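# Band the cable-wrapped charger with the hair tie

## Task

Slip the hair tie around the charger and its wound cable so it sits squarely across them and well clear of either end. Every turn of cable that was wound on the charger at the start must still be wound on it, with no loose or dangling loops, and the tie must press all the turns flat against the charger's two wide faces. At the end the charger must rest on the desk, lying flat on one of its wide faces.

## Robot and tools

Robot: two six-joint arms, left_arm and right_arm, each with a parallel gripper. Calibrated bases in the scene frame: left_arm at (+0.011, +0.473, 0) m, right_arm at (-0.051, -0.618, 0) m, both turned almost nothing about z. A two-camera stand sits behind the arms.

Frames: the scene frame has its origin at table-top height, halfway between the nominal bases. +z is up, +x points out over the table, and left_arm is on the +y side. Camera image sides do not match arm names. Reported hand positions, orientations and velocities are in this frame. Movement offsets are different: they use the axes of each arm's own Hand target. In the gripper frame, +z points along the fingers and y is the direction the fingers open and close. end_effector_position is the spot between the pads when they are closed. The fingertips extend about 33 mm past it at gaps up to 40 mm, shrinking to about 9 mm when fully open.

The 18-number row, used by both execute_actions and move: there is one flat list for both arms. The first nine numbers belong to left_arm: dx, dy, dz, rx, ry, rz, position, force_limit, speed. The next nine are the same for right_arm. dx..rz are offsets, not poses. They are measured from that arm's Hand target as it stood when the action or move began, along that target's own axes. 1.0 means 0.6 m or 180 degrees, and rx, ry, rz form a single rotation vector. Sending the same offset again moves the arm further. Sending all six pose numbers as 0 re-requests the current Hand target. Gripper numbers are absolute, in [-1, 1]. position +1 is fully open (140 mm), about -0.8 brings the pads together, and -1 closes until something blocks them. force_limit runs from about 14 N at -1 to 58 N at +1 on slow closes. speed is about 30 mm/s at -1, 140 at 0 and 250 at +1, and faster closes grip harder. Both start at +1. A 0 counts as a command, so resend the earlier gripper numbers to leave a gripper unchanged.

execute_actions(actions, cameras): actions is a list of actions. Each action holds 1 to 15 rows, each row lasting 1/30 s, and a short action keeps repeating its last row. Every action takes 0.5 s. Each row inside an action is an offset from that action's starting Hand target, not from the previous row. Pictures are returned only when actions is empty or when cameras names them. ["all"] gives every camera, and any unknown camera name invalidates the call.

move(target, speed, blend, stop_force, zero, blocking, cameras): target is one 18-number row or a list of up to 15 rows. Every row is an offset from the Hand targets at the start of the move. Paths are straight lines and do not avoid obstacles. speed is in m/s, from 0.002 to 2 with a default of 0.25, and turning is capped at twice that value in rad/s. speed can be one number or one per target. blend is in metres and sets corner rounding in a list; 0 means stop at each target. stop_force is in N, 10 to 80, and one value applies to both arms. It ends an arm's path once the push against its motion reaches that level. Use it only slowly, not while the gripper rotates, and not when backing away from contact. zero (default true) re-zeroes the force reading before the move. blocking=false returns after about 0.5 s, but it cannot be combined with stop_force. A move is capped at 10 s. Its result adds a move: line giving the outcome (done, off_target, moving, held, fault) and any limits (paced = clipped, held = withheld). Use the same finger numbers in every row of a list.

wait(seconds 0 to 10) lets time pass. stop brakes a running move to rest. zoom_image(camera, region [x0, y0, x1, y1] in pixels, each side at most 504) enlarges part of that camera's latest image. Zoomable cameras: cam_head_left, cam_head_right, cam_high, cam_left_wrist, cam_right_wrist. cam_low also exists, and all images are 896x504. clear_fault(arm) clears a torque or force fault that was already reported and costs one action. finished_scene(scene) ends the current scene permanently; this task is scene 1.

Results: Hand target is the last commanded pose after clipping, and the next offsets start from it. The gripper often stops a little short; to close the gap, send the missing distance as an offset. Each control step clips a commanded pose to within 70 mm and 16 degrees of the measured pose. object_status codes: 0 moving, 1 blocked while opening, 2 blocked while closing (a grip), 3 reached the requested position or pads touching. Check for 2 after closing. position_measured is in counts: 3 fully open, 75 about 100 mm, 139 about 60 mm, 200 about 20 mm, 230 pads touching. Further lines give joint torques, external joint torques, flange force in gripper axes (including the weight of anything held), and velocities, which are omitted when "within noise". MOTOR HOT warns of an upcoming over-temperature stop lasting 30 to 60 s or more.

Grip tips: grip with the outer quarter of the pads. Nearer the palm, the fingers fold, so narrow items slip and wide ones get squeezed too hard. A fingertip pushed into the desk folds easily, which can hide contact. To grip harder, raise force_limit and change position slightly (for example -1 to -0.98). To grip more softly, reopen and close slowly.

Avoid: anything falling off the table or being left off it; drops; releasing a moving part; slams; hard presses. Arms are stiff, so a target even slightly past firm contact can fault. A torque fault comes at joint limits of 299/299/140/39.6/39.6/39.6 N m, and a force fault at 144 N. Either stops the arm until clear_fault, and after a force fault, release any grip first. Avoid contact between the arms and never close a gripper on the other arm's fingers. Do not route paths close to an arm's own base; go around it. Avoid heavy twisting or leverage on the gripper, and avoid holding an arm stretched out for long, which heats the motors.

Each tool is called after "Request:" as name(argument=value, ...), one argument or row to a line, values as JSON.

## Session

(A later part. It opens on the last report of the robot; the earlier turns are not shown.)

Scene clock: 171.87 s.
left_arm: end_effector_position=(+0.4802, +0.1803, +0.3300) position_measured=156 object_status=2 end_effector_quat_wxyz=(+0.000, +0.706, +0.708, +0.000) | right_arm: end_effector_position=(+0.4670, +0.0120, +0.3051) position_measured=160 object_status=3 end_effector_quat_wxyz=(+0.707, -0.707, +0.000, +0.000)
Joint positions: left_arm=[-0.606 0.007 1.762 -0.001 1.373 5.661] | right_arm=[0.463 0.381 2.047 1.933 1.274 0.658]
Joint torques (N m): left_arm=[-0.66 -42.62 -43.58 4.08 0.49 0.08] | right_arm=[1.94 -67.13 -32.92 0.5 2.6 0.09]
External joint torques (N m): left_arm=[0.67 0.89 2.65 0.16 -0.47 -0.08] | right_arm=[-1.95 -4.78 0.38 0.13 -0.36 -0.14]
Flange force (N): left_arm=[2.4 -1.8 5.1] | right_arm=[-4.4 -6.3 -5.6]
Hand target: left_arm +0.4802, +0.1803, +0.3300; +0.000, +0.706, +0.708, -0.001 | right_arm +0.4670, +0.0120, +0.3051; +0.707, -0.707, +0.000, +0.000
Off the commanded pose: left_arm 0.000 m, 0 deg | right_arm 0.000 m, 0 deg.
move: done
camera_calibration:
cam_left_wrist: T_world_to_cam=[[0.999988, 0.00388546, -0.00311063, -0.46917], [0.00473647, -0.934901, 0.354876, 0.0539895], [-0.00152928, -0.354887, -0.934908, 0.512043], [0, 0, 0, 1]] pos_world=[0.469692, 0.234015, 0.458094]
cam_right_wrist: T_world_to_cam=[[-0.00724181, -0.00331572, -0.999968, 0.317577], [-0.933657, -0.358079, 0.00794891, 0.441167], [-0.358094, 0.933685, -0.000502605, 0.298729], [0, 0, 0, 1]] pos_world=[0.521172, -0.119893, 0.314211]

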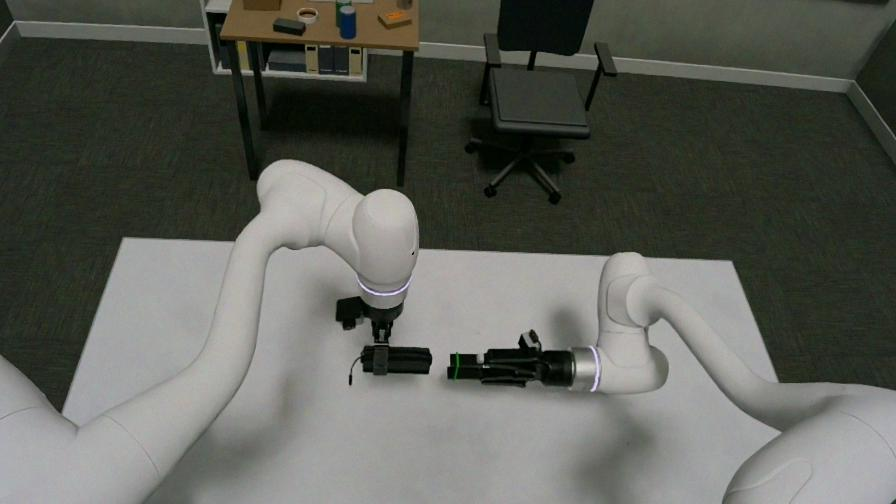

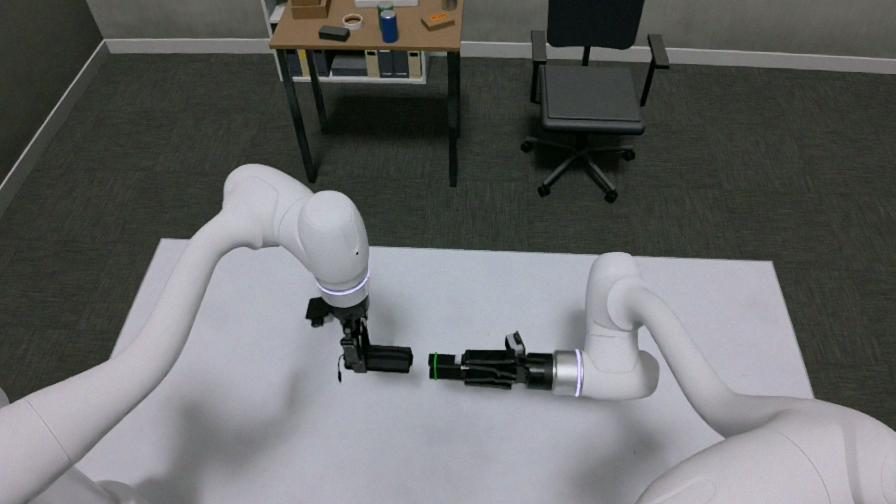

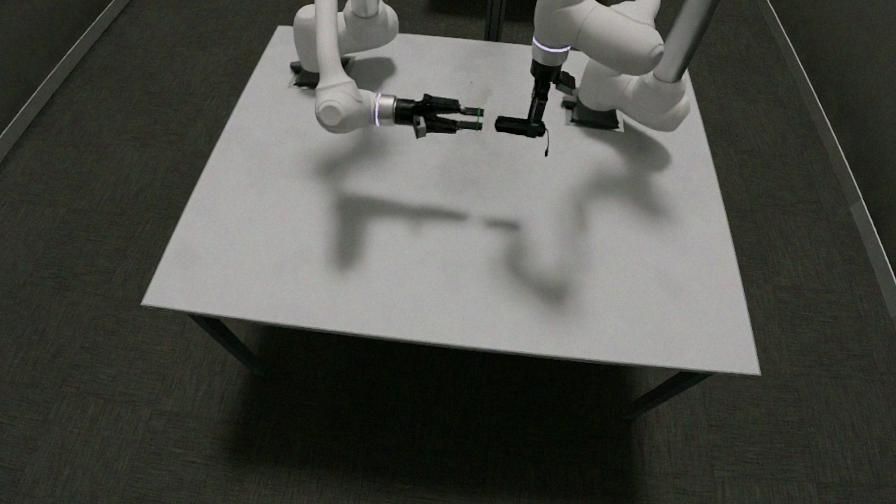

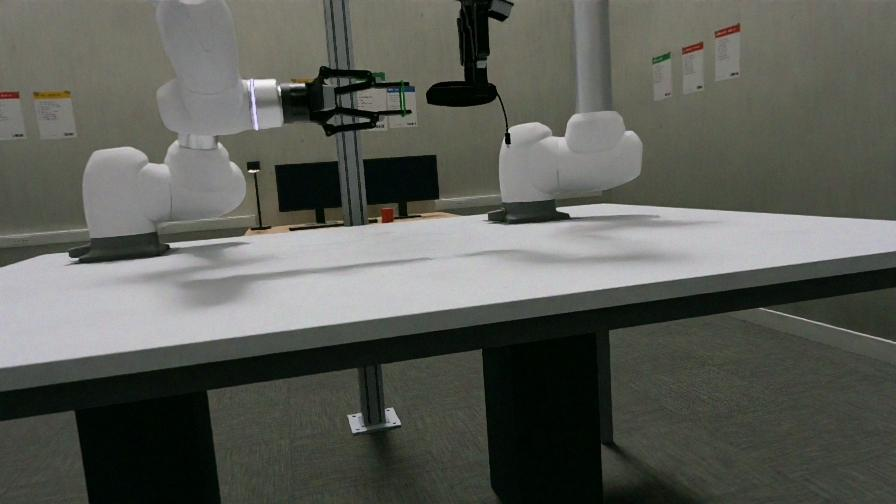

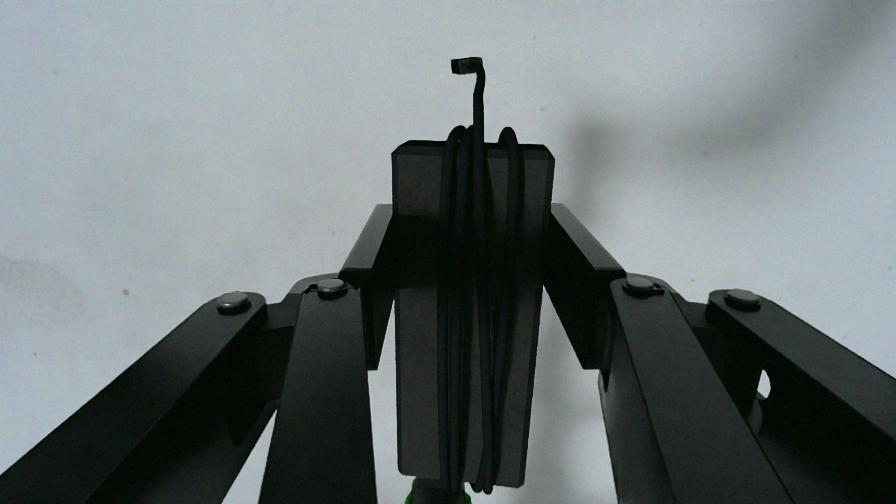

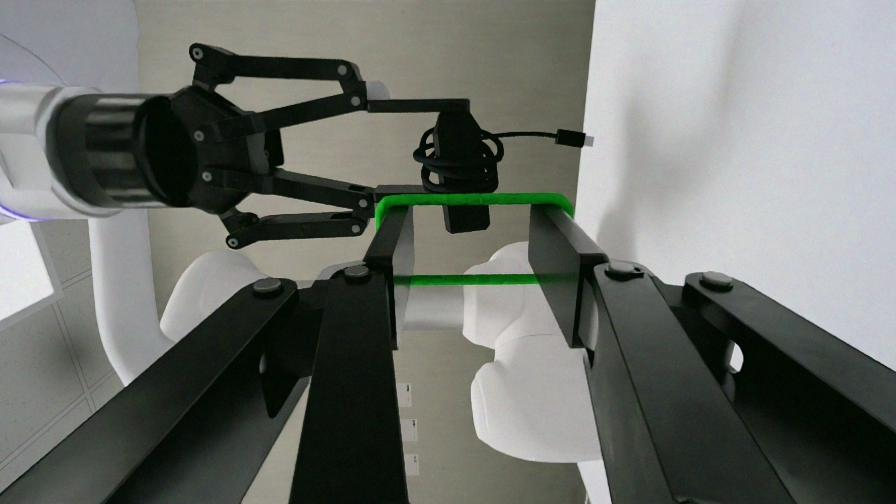

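Request:
move(
  target=[
    [0,0,0,0,0,0,-1,1,-1,0,-0.005,0,0,0,-0.028,-0.12,-0.4,-1],
  ],
  speed=0.1,
)

Request:
wait(
  seconds=0.5,
  cameras=["cam_right_wrist","cam_low"],
)

Request:
zoom_image(
  camera="cam_right_wrist",
  region=[300, 50, 700, 350],
)

Request:
zoom_image(
  camera="cam_low",
  region=[300, 50, 560, 200],
)

Scene clock: 175.10 s.
left_arm: end_effector_position=(+0.4802, +0.1803, +0.3300) position_measured=156 object_status=2 end_effector_quat_wxyz=(+0.000, +0.706, +0.708, -0.001) | right_arm: end_effector_position=(+0.4670, +0.0120, +0.3080) position_measured=160 object_status=1 end_effector_quat_wxyz=(+0.707, -0.706, -0.031, -0.031)
Joint positions: left_arm=[-0.606 0.007 1.762 -0.001 1.373 5.661] | right_arm=[0.463 0.377 2.046 1.931 1.272 0.575]
Joint torques (N m): left_arm=[-0.47 -42.54 -43.52 4.08 0.52 -0.06] | right_arm=[1.85 -67.87 -33.1 0.84 2.48 -0.1]
External joint torques (N m): left_arm=[0.45 0.9 2.62 0.15 -0.5 0.06] | right_arm=[-1.82 -3.85 0.45 -0.22 -0.24 0.05]
Flange force (N): left_arm=[2.3 -1.8 5.1] | right_arm=[-2.7 -5.7 -5.4]
Hand target: left_arm +0.4802, +0.1803, +0.3300; +0.000, +0.706, +0.708, -0.001 | right_arm +0.4670, +0.0120, +0.3081; +0.707, -0.706, -0.031, -0.031
Off the commanded pose: left_arm 0.000 m, 0 deg | right_arm 0.000 m, 0 deg.
move: done

Scene clock: 175.60 s.
left_arm: end_effector_position=(+0.4802, +0.1803, +0.3300) position_measured=156 object_status=2 end_effector_quat_wxyz=(+0.000, +0.706, +0.708, -0.001) | right_arm: end_effector_position=(+0.4670, +0.0120, +0.3081) position_measured=160 object_status=1 end_effector_quat_wxyz=(+0.707, -0.706, -0.031, -0.031)
Joint positions: left_arm=[-0.606 0.007 1.762 -0.001 1.373 5.661] | right_arm=[0.463 0.377 2.046 1.931 1.272 0.575]
Joint torques (N m): left_arm=[-0.23 -42.63 -43.47 4.11 0.43 0] | right_arm=[1.4 -67.9 -33.03 0.79 2.51 0.01]
External joint torques (N m): left_arm=[0.25 1.16 2.63 0.13 -0.42 0] | right_arm=[-1.44 -3.56 0.47 -0.16 -0.28 -0.06]
Flange force (N): left_arm=[1.6 -1.8 5.1] | right_arm=[-2.9 -5.1 -4.6]
Hand target: left_arm +0.4802, +0.1803, +0.3300; +0.000, +0.706, +0.708, -0.001 | right_arm +0.4670, +0.0120, +0.3081; +0.707, -0.706, -0.031, -0.031
Tool commands: left_gripper/position=-1.0 left_gripper/force_limit=+1.0 left_gripper/speed=-1.0 right_gripper/position=-0.12 right_gripper/force_limit=-0.4 right_gripper/speed=-1.0
Off the commanded pose: left_arm 0.000 m, 0 deg | right_arm 0.000 m, 0 deg.
wait: 0.50 s; at rest by 0.17 s
camera_calibration:
cam_right_wrist: T_world_to_cam=[[0.0805609, -0.00329027, -0.996744, 0.278563], [-0.930736, -0.358117, -0.0740437, 0.465033], [-0.356708, 0.933671, -0.0319126, 0.30776], [0, 0, 0, 1]] pos_world=[0.520162, -0.119893, 0.32191]
Images, in order (width x height): cam_low 896x504, cam_right_wrist 896x504.

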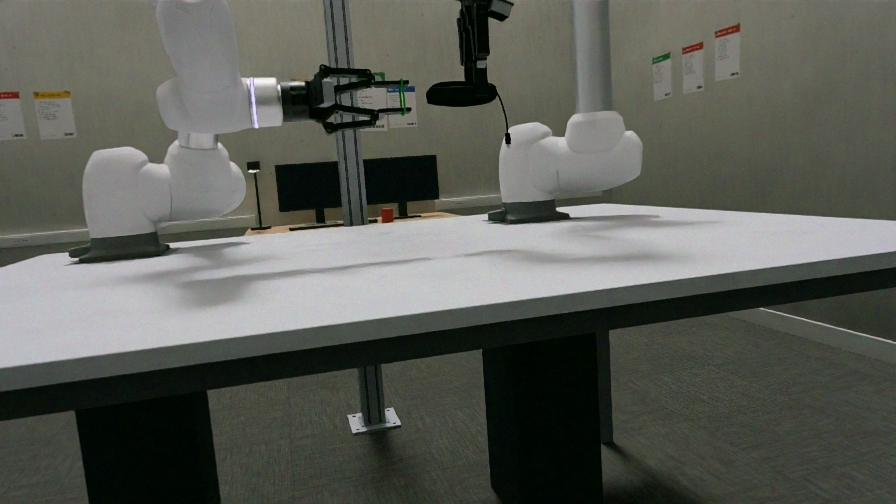

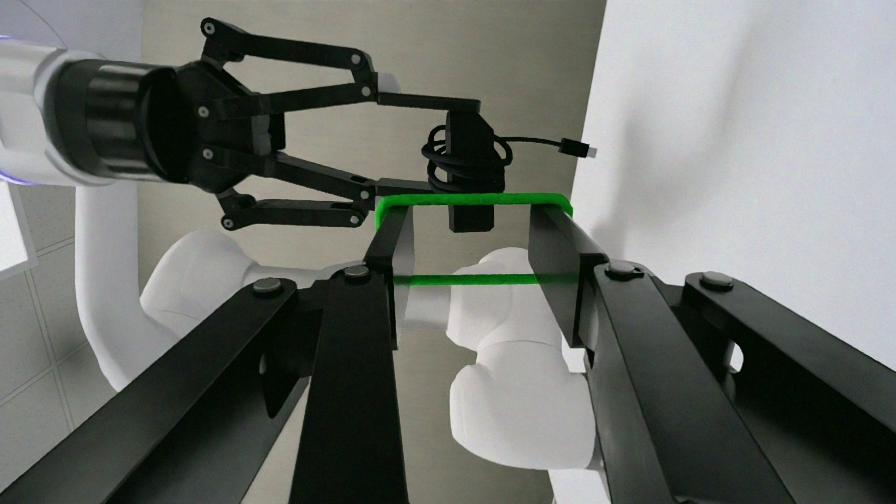

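Scaled by 1.260 from the camera's 896x504 image, which has a finer 1280x720 frame.

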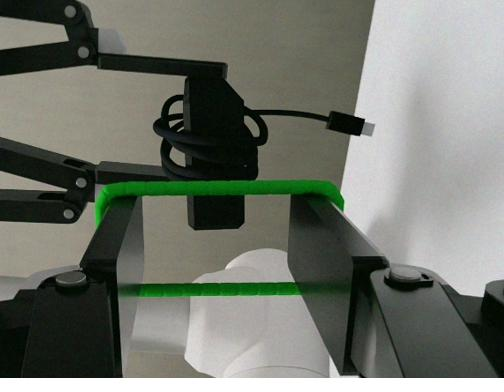

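Scaled by 1.938 from the camera's 896x504 image, which has a finer 1280x720 frame.

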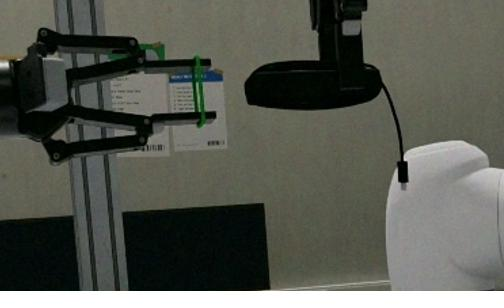

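Request:
move(
  target=[
    [0,0,0,0,0,0,-1,1,-1,0,0,0,0,0,0,-0.13,0.3,-1],
  ],
  speed=0.1,
)

Request:
wait(
  seconds=0.4,
  cameras=["cam_right_wrist","cam_low"],
)

Request:
zoom_image(
  camera="cam_right_wrist",
  region=[300, 50, 700, 350],
)

Request:
zoom_image(
  camera="cam_low",
  region=[300, 50, 560, 200],
)

Scene clock: 176.53 s.
left_arm: end_effector_position=(+0.4802, +0.1803, +0.3300) position_measured=156 object_status=2 end_effector_quat_wxyz=(+0.000, +0.706, +0.708, -0.001) | right_arm: end_effector_position=(+0.4670, +0.0120, +0.3081) position_measured=145 object_status=0 end_effector_quat_wxyz=(+0.707, -0.706, -0.031, -0.031)
Joint positions: left_arm=[-0.606 0.007 1.762 -0.001 1.373 5.661] | right_arm=[0.463 0.377 2.046 1.931 1.272 0.575]
Joint torques (N m): left_arm=[-0.71 -42.45 -43.52 4.07 0.48 0] | right_arm=[1.93 -67.93 -33.13 0.8 2.56 0.08]
External joint torques (N m): left_arm=[0.7 0.7 2.63 0.16 -0.45 0] | right_arm=[-2.13 -3.55 0.55 -0.16 -0.34 -0.13]
Flange force (N): left_arm=[2.7 -1.9 5.0] | right_arm=[-2.6 -4.9 -5.7]
Hand target: left_arm +0.4802, +0.1803, +0.3300; +0.000, +0.706, +0.708, -0.001 | right_arm +0.4670, +0.0120, +0.3081; +0.707, -0.706, -0.031, -0.031
Off the commanded pose: left_arm 0.000 m, 0 deg | right_arm 0.000 m, 0 deg.
move: done

Scene clock: 176.93 s.
left_arm: end_effector_position=(+0.4802, +0.1803, +0.3300) position_measured=156 object_status=2 end_effector_quat_wxyz=(+0.000, +0.706, +0.708, -0.001) | right_arm: end_effector_position=(+0.4670, +0.0120, +0.3081) position_measured=145 object_status=3 end_effector_quat_wxyz=(+0.707, -0.706, -0.031, -0.031)
Joint positions: left_arm=[-0.606 0.007 1.762 -0.001 1.373 5.661] | right_arm=[0.463 0.377 2.046 1.931 1.272 0.575]
Joint torques (N m): left_arm=[-0.73 -42.11 -43.66 4.13 0.4 -0.01] | right_arm=[1.63 -68.01 -33.04 0.8 2.47 0.01]
External joint torques (N m): left_arm=[0.67 1.05 2.88 0.1 -0.39 0.01] | right_arm=[-1.86 -3.58 0.34 -0.16 -0.25 -0.06]
Flange force (N): left_arm=[2.6 -1.8 5.4] | right_arm=[-2.4 -5.1 -5.2]
Hand target: left_arm +0.4802, +0.1803, +0.3300; +0.000, +0.706, +0.708, -0.001 | right_arm +0.4670, +0.0120, +0.3081; +0.707, -0.706, -0.031, -0.031
Tool commands: left_gripper/position=-1.0 left_gripper/force_limit=+1.0 left_gripper/speed=-1.0 right_gripper/position=-0.13 right_gripper/force_limit=+0.3 right_gripper/speed=-1.0
Off the commanded pose: left_arm 0.000 m, 0 deg | right_arm 0.000 m, 0 deg.
wait: 0.40 s; at rest by 0.17 s
camera_calibration:
cam_right_wrist: T_world_to_cam=[[0.0805609, -0.00329027, -0.996744, 0.278563], [-0.930736, -0.358117, -0.0740437, 0.465033], [-0.356708, 0.933671, -0.0319126, 0.30776], [0, 0, 0, 1]] pos_world=[0.520162, -0.119893, 0.32191]
Images, in order (width x height): cam_low 896x504, cam_right_wrist 896x504.

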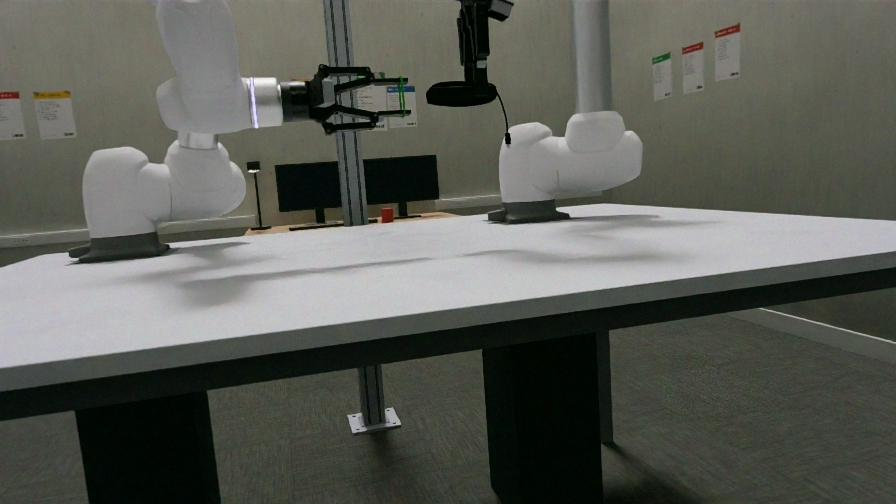

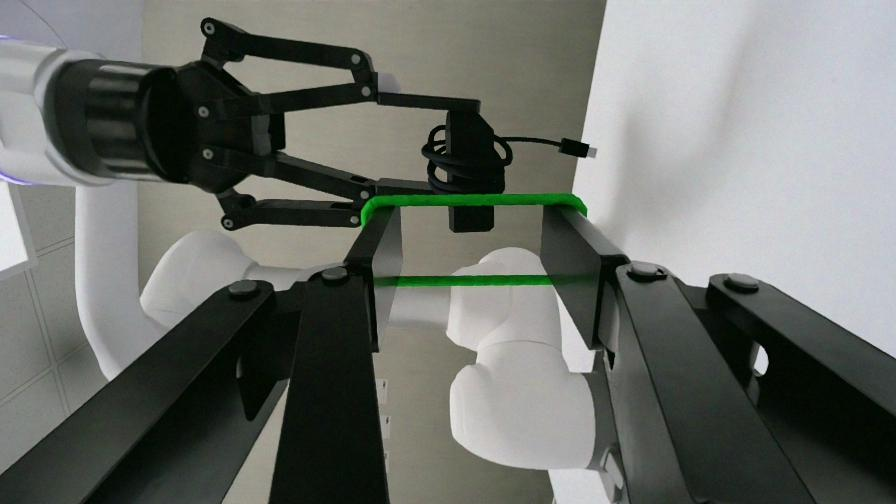

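Scaled by 1.260 from the camera's 896x504 image, which has a finer 1280x720 frame.

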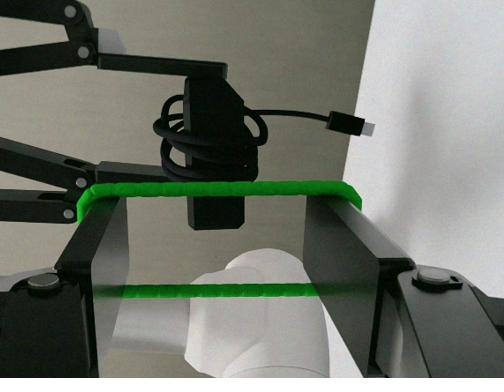

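Scaled by 1.938 from the camera's 896x504 image, which has a finer 1280x720 frame.

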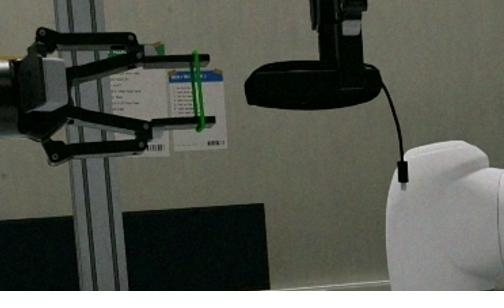

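Request:
move(
  target=[
    [0,0,0,0,0,0,-1,1,-1,0.0199,-0.0443,0.034,-0.1738,-0.1738,-0.4778,-0.13,0.3,-1],
  ],
  speed=0.25,
  cameras=["all"],
)

Request:
zoom_image(
  camera="cam_right_wrist",
  region=[300, 50, 700, 350],
)

Request:
zoom_image(
  camera="cam_low",
  region=[300, 50, 560, 200],
)

Request:
zoom_image(
  camera="cam_head_left",
  region=[340, 310, 540, 430],
)

Scene clock: 185.80 s.
left_arm: end_effector_position=(+0.4802, +0.1803, +0.3300) position_measured=156 object_status=2 end_effector_quat_wxyz=(+0.000, +0.706, +0.708, -0.001) | right_arm: end_effector_position=(+0.4766, +0.0324, +0.3356) position_measured=145 object_status=3 end_effector_quat_wxyz=(-0.270, +0.627, +0.653, +0.327)
Joint positions: left_arm=[-0.606 0.007 1.762 -0.001 1.373 5.661] | right_arm=[0.607 0.204 1.754 0.97 0.809 -0.001]
Joint torques (N m): left_arm=[-0.13 -41.87 -43.65 4.07 0.47 0.04] | right_arm=[2.16 -60.3 -42.73 4.19 0.07 0.06]
External joint torques (N m): left_arm=[0.07 0.65 2.87 0.16 -0.45 -0.04] | right_arm=[-2.14 -3.48 0.3 -0.3 -0.33 -0.06]
Flange force (N): left_arm=[2.0 -3.0 5.3] | right_arm=[-2.3 -2.8 -5.9]
Hand target: left_arm +0.4802, +0.1803, +0.3300; +0.000, +0.706, +0.708, -0.001 | right_arm +0.4766, +0.0324, +0.3356; -0.270, +0.627, +0.653, +0.327
Off the commanded pose: left_arm 0.000 m, 0 deg | right_arm 0.000 m, 0 deg.
move: done
camera_calibration:
cam_left_wrist: T_world_to_cam=[[0.999988, 0.00388546, -0.00311063, -0.46917], [0.00473647, -0.934901, 0.354876, 0.0539895], [-0.00152928, -0.354887, -0.934908, 0.512043], [0, 0, 0, 1]] pos_world=[0.469692, 0.234015, 0.458094]
cam_right_wrist: T_world_to_cam=[[0.99637, -0.00841189, 0.0847169, -0.493899], [0.0337507, -0.874536, -0.483785, 0.177838], [0.0781575, 0.484887, -0.871077, 0.381894], [0, 0, 0, 1]] pos_world=[0.456256, -0.0338042, 0.460536]

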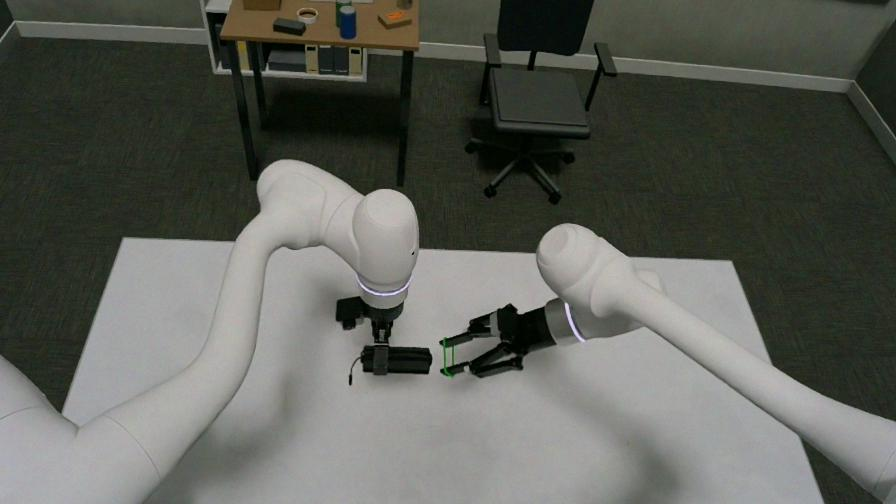

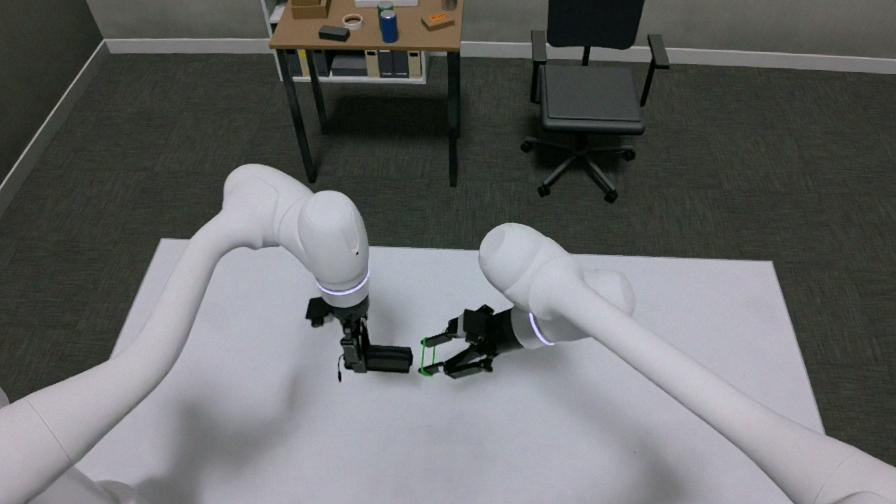

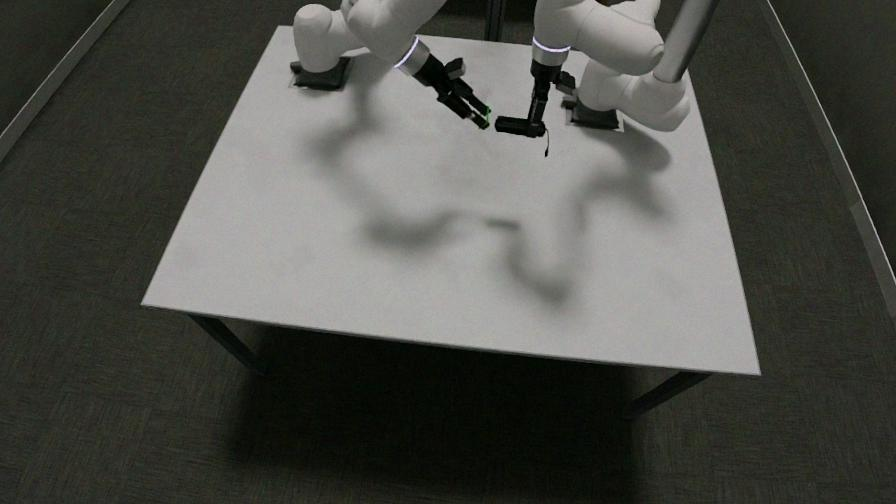

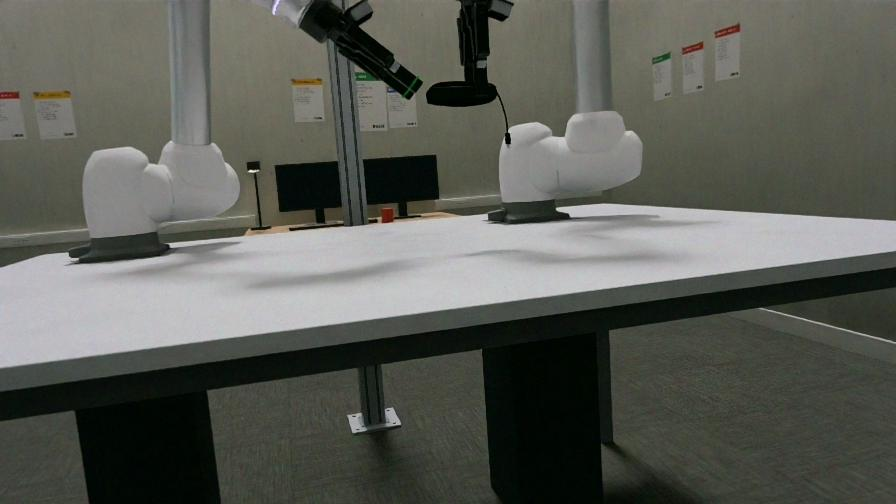

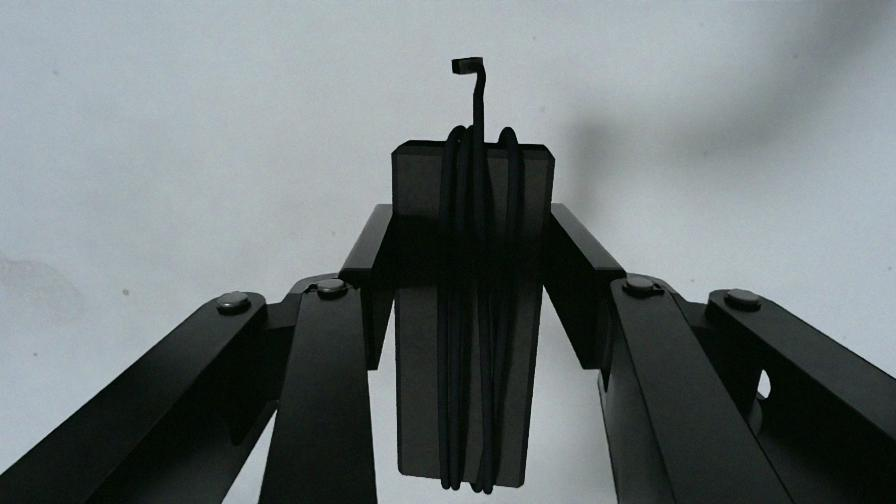

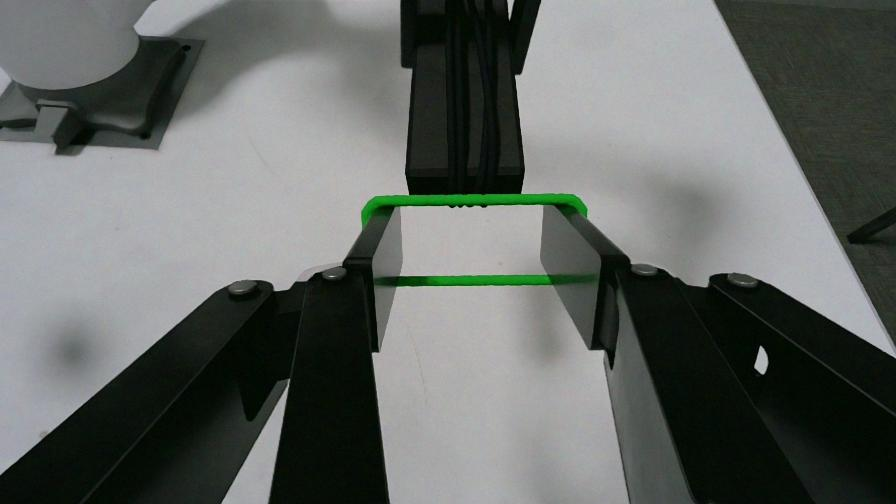

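Scaled by 1.260 from the camera's 896x504 image, which has a finer 1280x720 frame.

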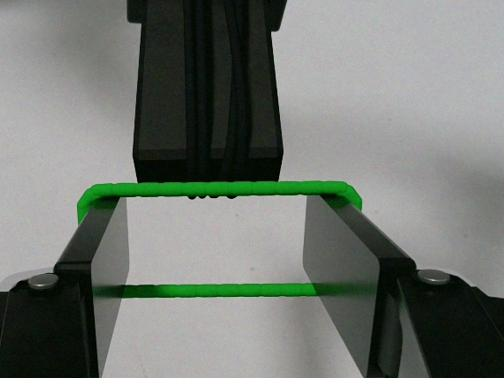

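Scaled by 1.938 from the camera's 896x504 image, which has a finer 1280x720 frame.

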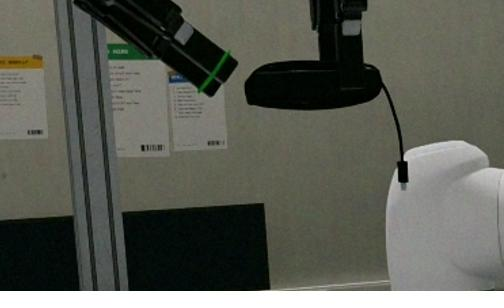

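Scaled by 2.520 from the camera's 896x504 image, which has a finer 1280x720 frame.

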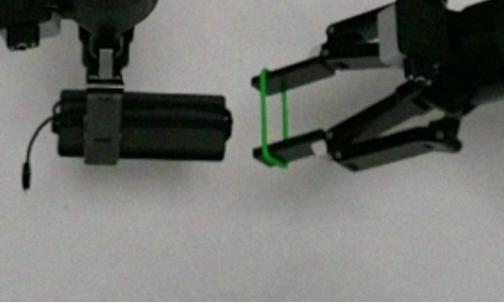

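Request:
move(
  target=[
    [0,0,0,0,0,0,-1,1,-1,0.0316,-0.0044,0.0475,0,0,0,-0.13,0.3,-1],
  ],
  speed=0.06,
  cameras=["cam_right_wrist","cam_low","cam_head_left"],
)

Request:
zoom_image(
  camera="cam_right_wrist",
  region=[300, 50, 700, 350],
)

Request:
zoom_image(
  camera="cam_low",
  region=[360, 50, 520, 150],
)

Request:
zoom_image(
  camera="cam_head_left",
  region=[360, 310, 520, 410],
)

Scene clock: 187.40 s.
left_arm: end_effector_position=(+0.4802, +0.1803, +0.3300) position_measured=156 object_status=2 end_effector_quat_wxyz=(+0.000, +0.706, +0.708, -0.001) | right_arm: end_effector_position=(+0.4743, +0.0664, +0.3316) position_measured=145 object_status=3 end_effector_quat_wxyz=(-0.270, +0.627, +0.653, +0.327)
Joint positions: left_arm=[-0.606 0.007 1.762 -0.001 1.373 5.661] | right_arm=[0.651 0.237 1.721 0.963 0.776 0.033]
Joint torques (N m): left_arm=[-0.32 -42.11 -43.45 4.07 0.47 0] | right_arm=[2.38 -63.95 -42.97 4.08 -0.05 0.01]
External joint torques (N m): left_arm=[0.3 0.77 2.62 0.16 -0.46 0.01] | right_arm=[-2.43 -3.52 0.48 -0.23 -0.28 -0.01]
Flange force (N): left_arm=[2.1 -2.2 5.0] | right_arm=[-2.8 -2.6 -6.3]
Hand target: left_arm +0.4802, +0.1803, +0.3300; +0.000, +0.706, +0.708, -0.001 | right_arm +0.4743, +0.0664, +0.3316; -0.270, +0.627, +0.653, +0.327
Off the commanded pose: left_arm 0.000 m, 0 deg | right_arm 0.000 m, 0 deg.
move: done
camera_calibration:
cam_right_wrist: T_world_to_cam=[[0.99637, -0.00841189, 0.0847169, -0.490991], [0.0337507, -0.874536, -0.483785, 0.205763], [0.0781575, 0.484887, -0.871077, 0.36219], [0, 0, 0, 1]] pos_world=[0.453956, 0.000195837, 0.456636]
Images, in order (width x height): cam_head_left 896x504, cam_low 896x504, cam_right_wrist 896x504.

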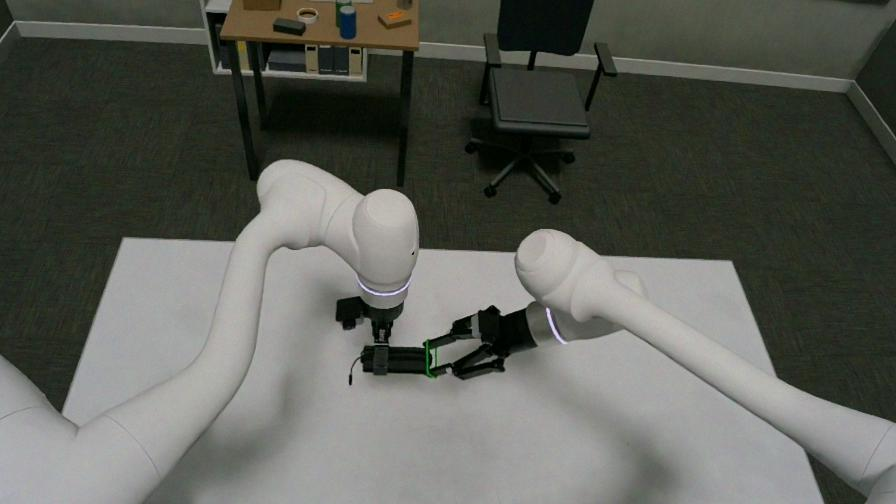

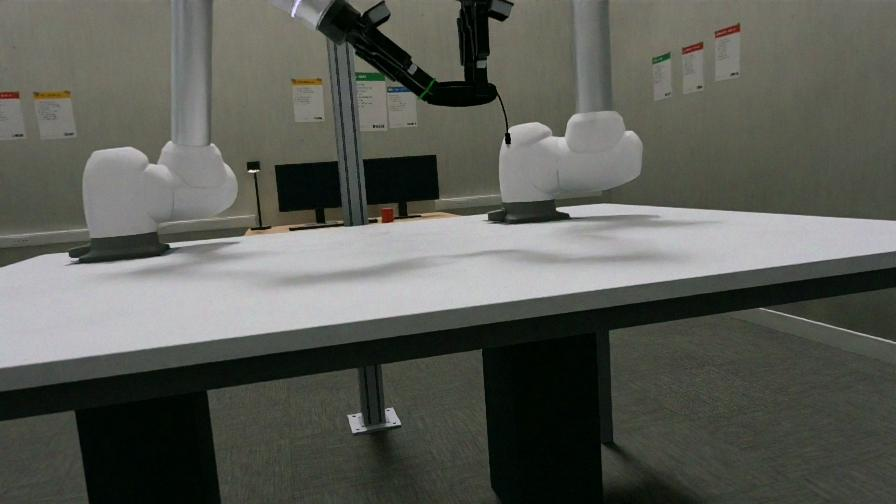

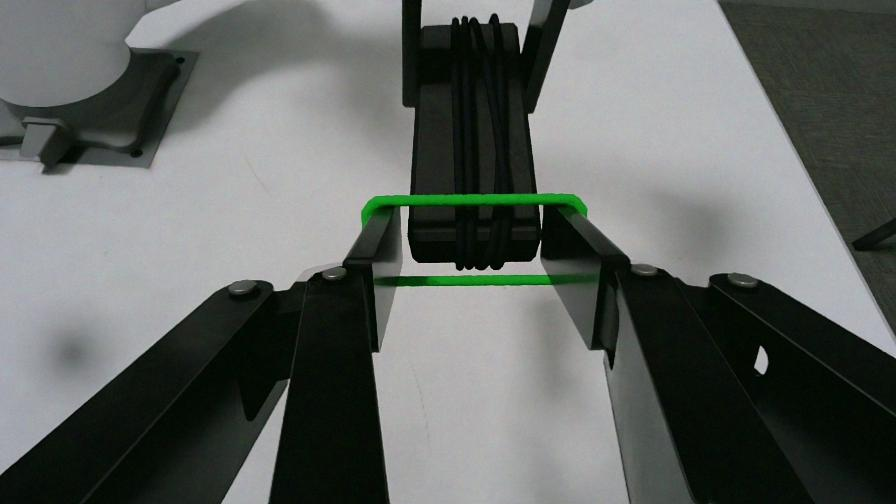

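Scaled by 1.260 from the camera's 896x504 image, which has a finer 1280x720 frame.

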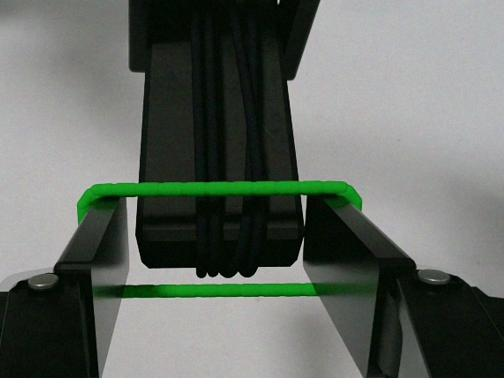

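Scaled by 3.150 from the camera's 896x504 image, which has a finer 1280x720 frame.

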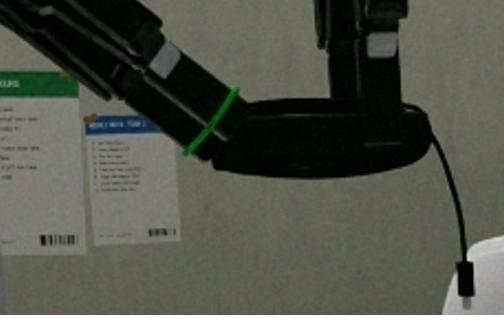

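Scaled by 3.150 from the camera's 896x504 image, which has a finer 1280x720 frame.

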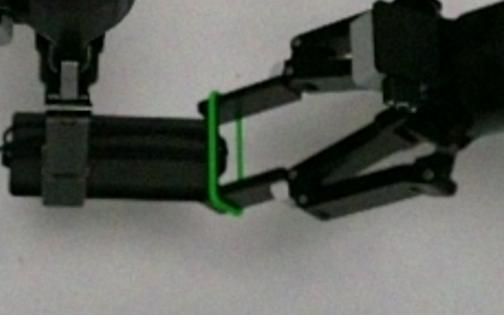

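Request:
move(
  target=[
    [0,0,0,0,0,0,-1,1,-1,-0.0268,-0.0005,0.0225,0,0,0,-0.13,0.3,-1],
  ],
  speed=0.04,
  cameras=["cam_right_wrist","cam_low","cam_head_left","cam_left_wrist"],
)

Request:
zoom_image(
  camera="cam_right_wrist",
  region=[300, 50, 700, 350],
)

Request:
zoom_image(
  camera="cam_low",
  region=[360, 50, 520, 150],
)

Request:
zoom_image(
  camera="cam_head_left",
  region=[360, 310, 520, 410],
)

Scene clock: 188.80 s.
left_arm: end_effector_position=(+0.4802, +0.1803, +0.3300) position_measured=156 object_status=2 end_effector_quat_wxyz=(+0.000, +0.706, +0.708, -0.001) | right_arm: end_effector_position=(+0.4759, +0.0664, +0.3107) position_measured=145 object_status=3 end_effector_quat_wxyz=(-0.270, +0.627, +0.653, +0.327)
Joint positions: left_arm=[-0.606 0.007 1.762 -0.001 1.373 5.661] | right_arm=[0.65 0.252 1.742 0.994 0.757 -0.012]
Joint torques (N m): left_arm=[-1.34 -43.47 -44.41 3.63 0.24 -0.02] | right_arm=[2.6 -63.78 -41.73 3.71 0.17 -0.08]
External joint torques (N m): left_arm=[1.36 1.55 3.46 0.61 -0.21 0.02] | right_arm=[-2.6 -4.95 -0.53 0 -0.4 0.08]
Flange force (N): left_arm=[3.7 -1.2 6.1] | right_arm=[-1.4 -2.5 -7.8]
Hand target: left_arm +0.4802, +0.1803, +0.3300; +0.000, +0.706, +0.708, -0.001 | right_arm +0.4759, +0.0664, +0.3107; -0.270, +0.627, +0.653, +0.327
Off the commanded pose: left_arm 0.000 m, 0 deg | right_arm 0.000 m, 0 deg.
move: done
camera_calibration:
cam_left_wrist: T_world_to_cam=[[0.999988, 0.00388546, -0.00311063, -0.46917], [0.00473647, -0.934901, 0.354876, 0.0539895], [-0.00152928, -0.354887, -0.934908, 0.512043], [0, 0, 0, 1]] pos_world=[0.469692, 0.234015, 0.458094]
cam_right_wrist: T_world_to_cam=[[0.996369, -0.00840391, 0.0847214, -0.490816], [0.0337599, -0.874536, -0.483784, 0.195594], [0.0781576, 0.484887, -0.871077, 0.34386], [0, 0, 0, 1]] pos_world=[0.455556, 0.000195837, 0.435736]
Images, in order (width x height): cam_head_left 896x504, cam_low 896x504, cam_left_wrist 896x504, cam_right_wrist 896x504.

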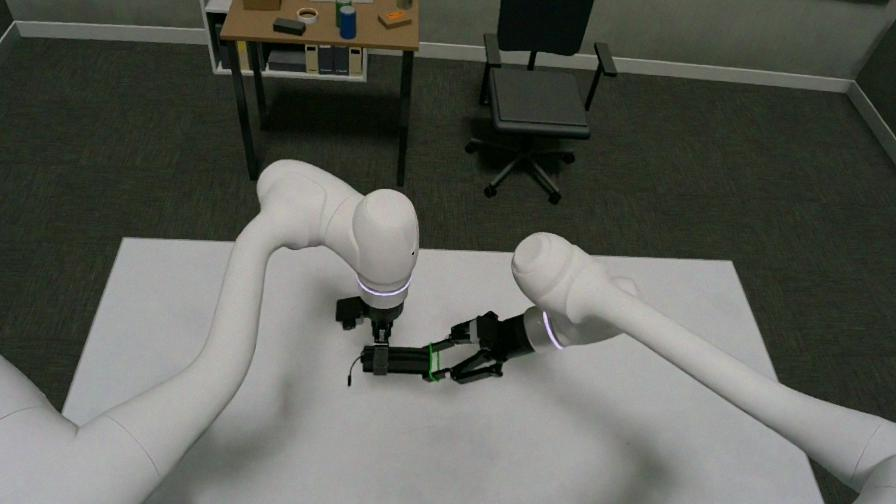

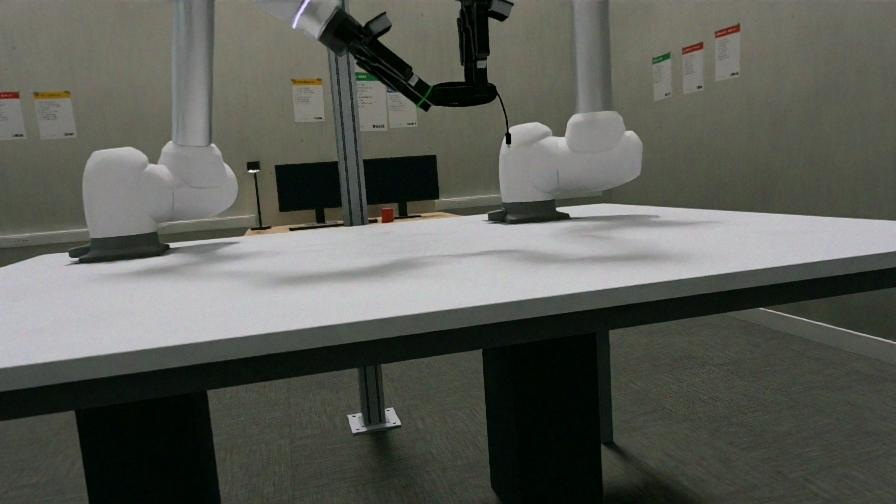

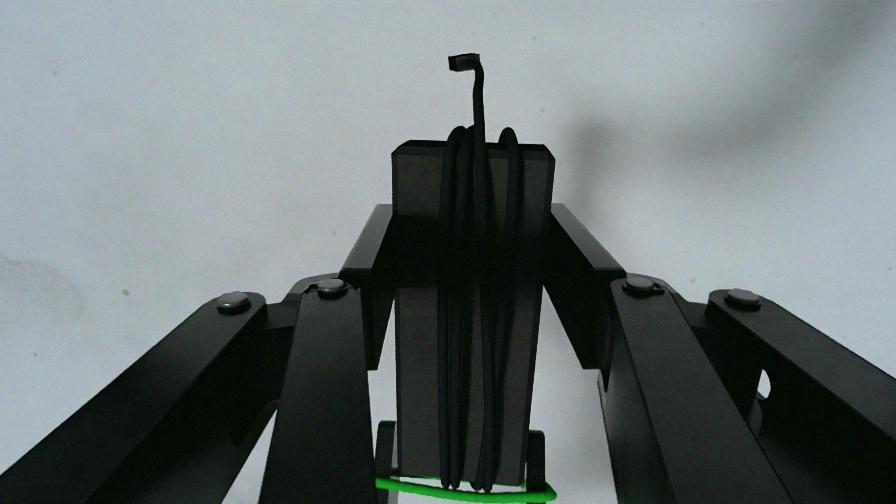

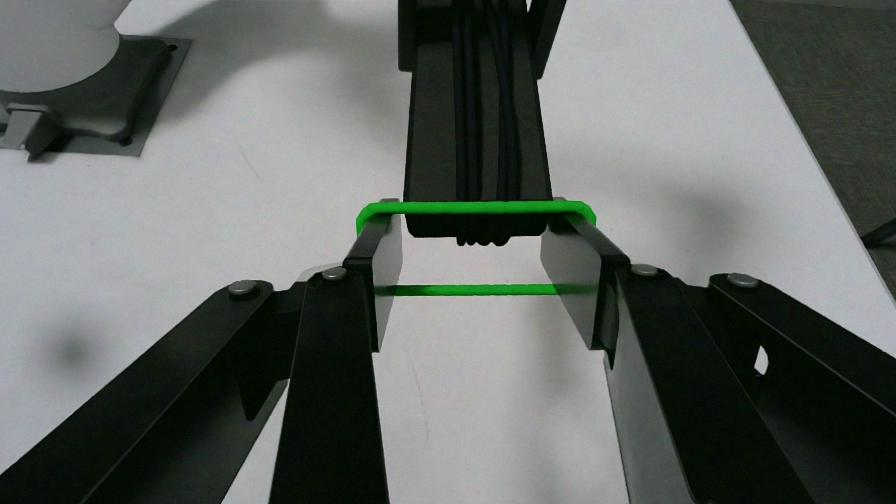

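Scaled by 1.260 from the camera's 896x504 image, which has a finer 1280x720 frame.

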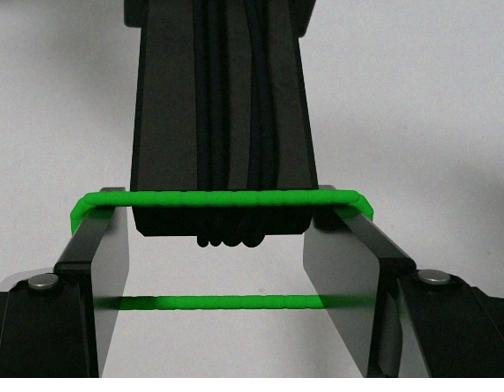

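Scaled by 3.150 from the camera's 896x504 image, which has a finer 1280x720 frame.

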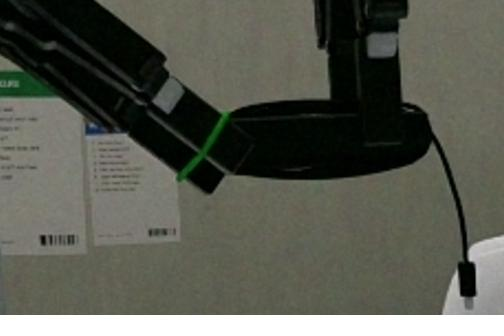

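Scaled by 3.150 from the camera's 896x504 image, which has a finer 1280x720 frame.

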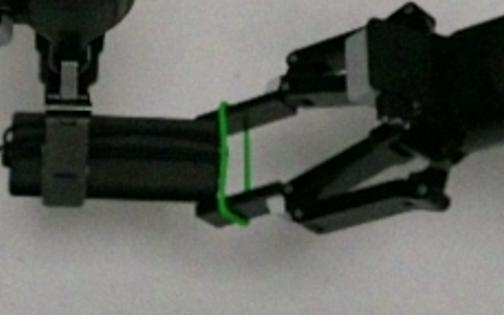

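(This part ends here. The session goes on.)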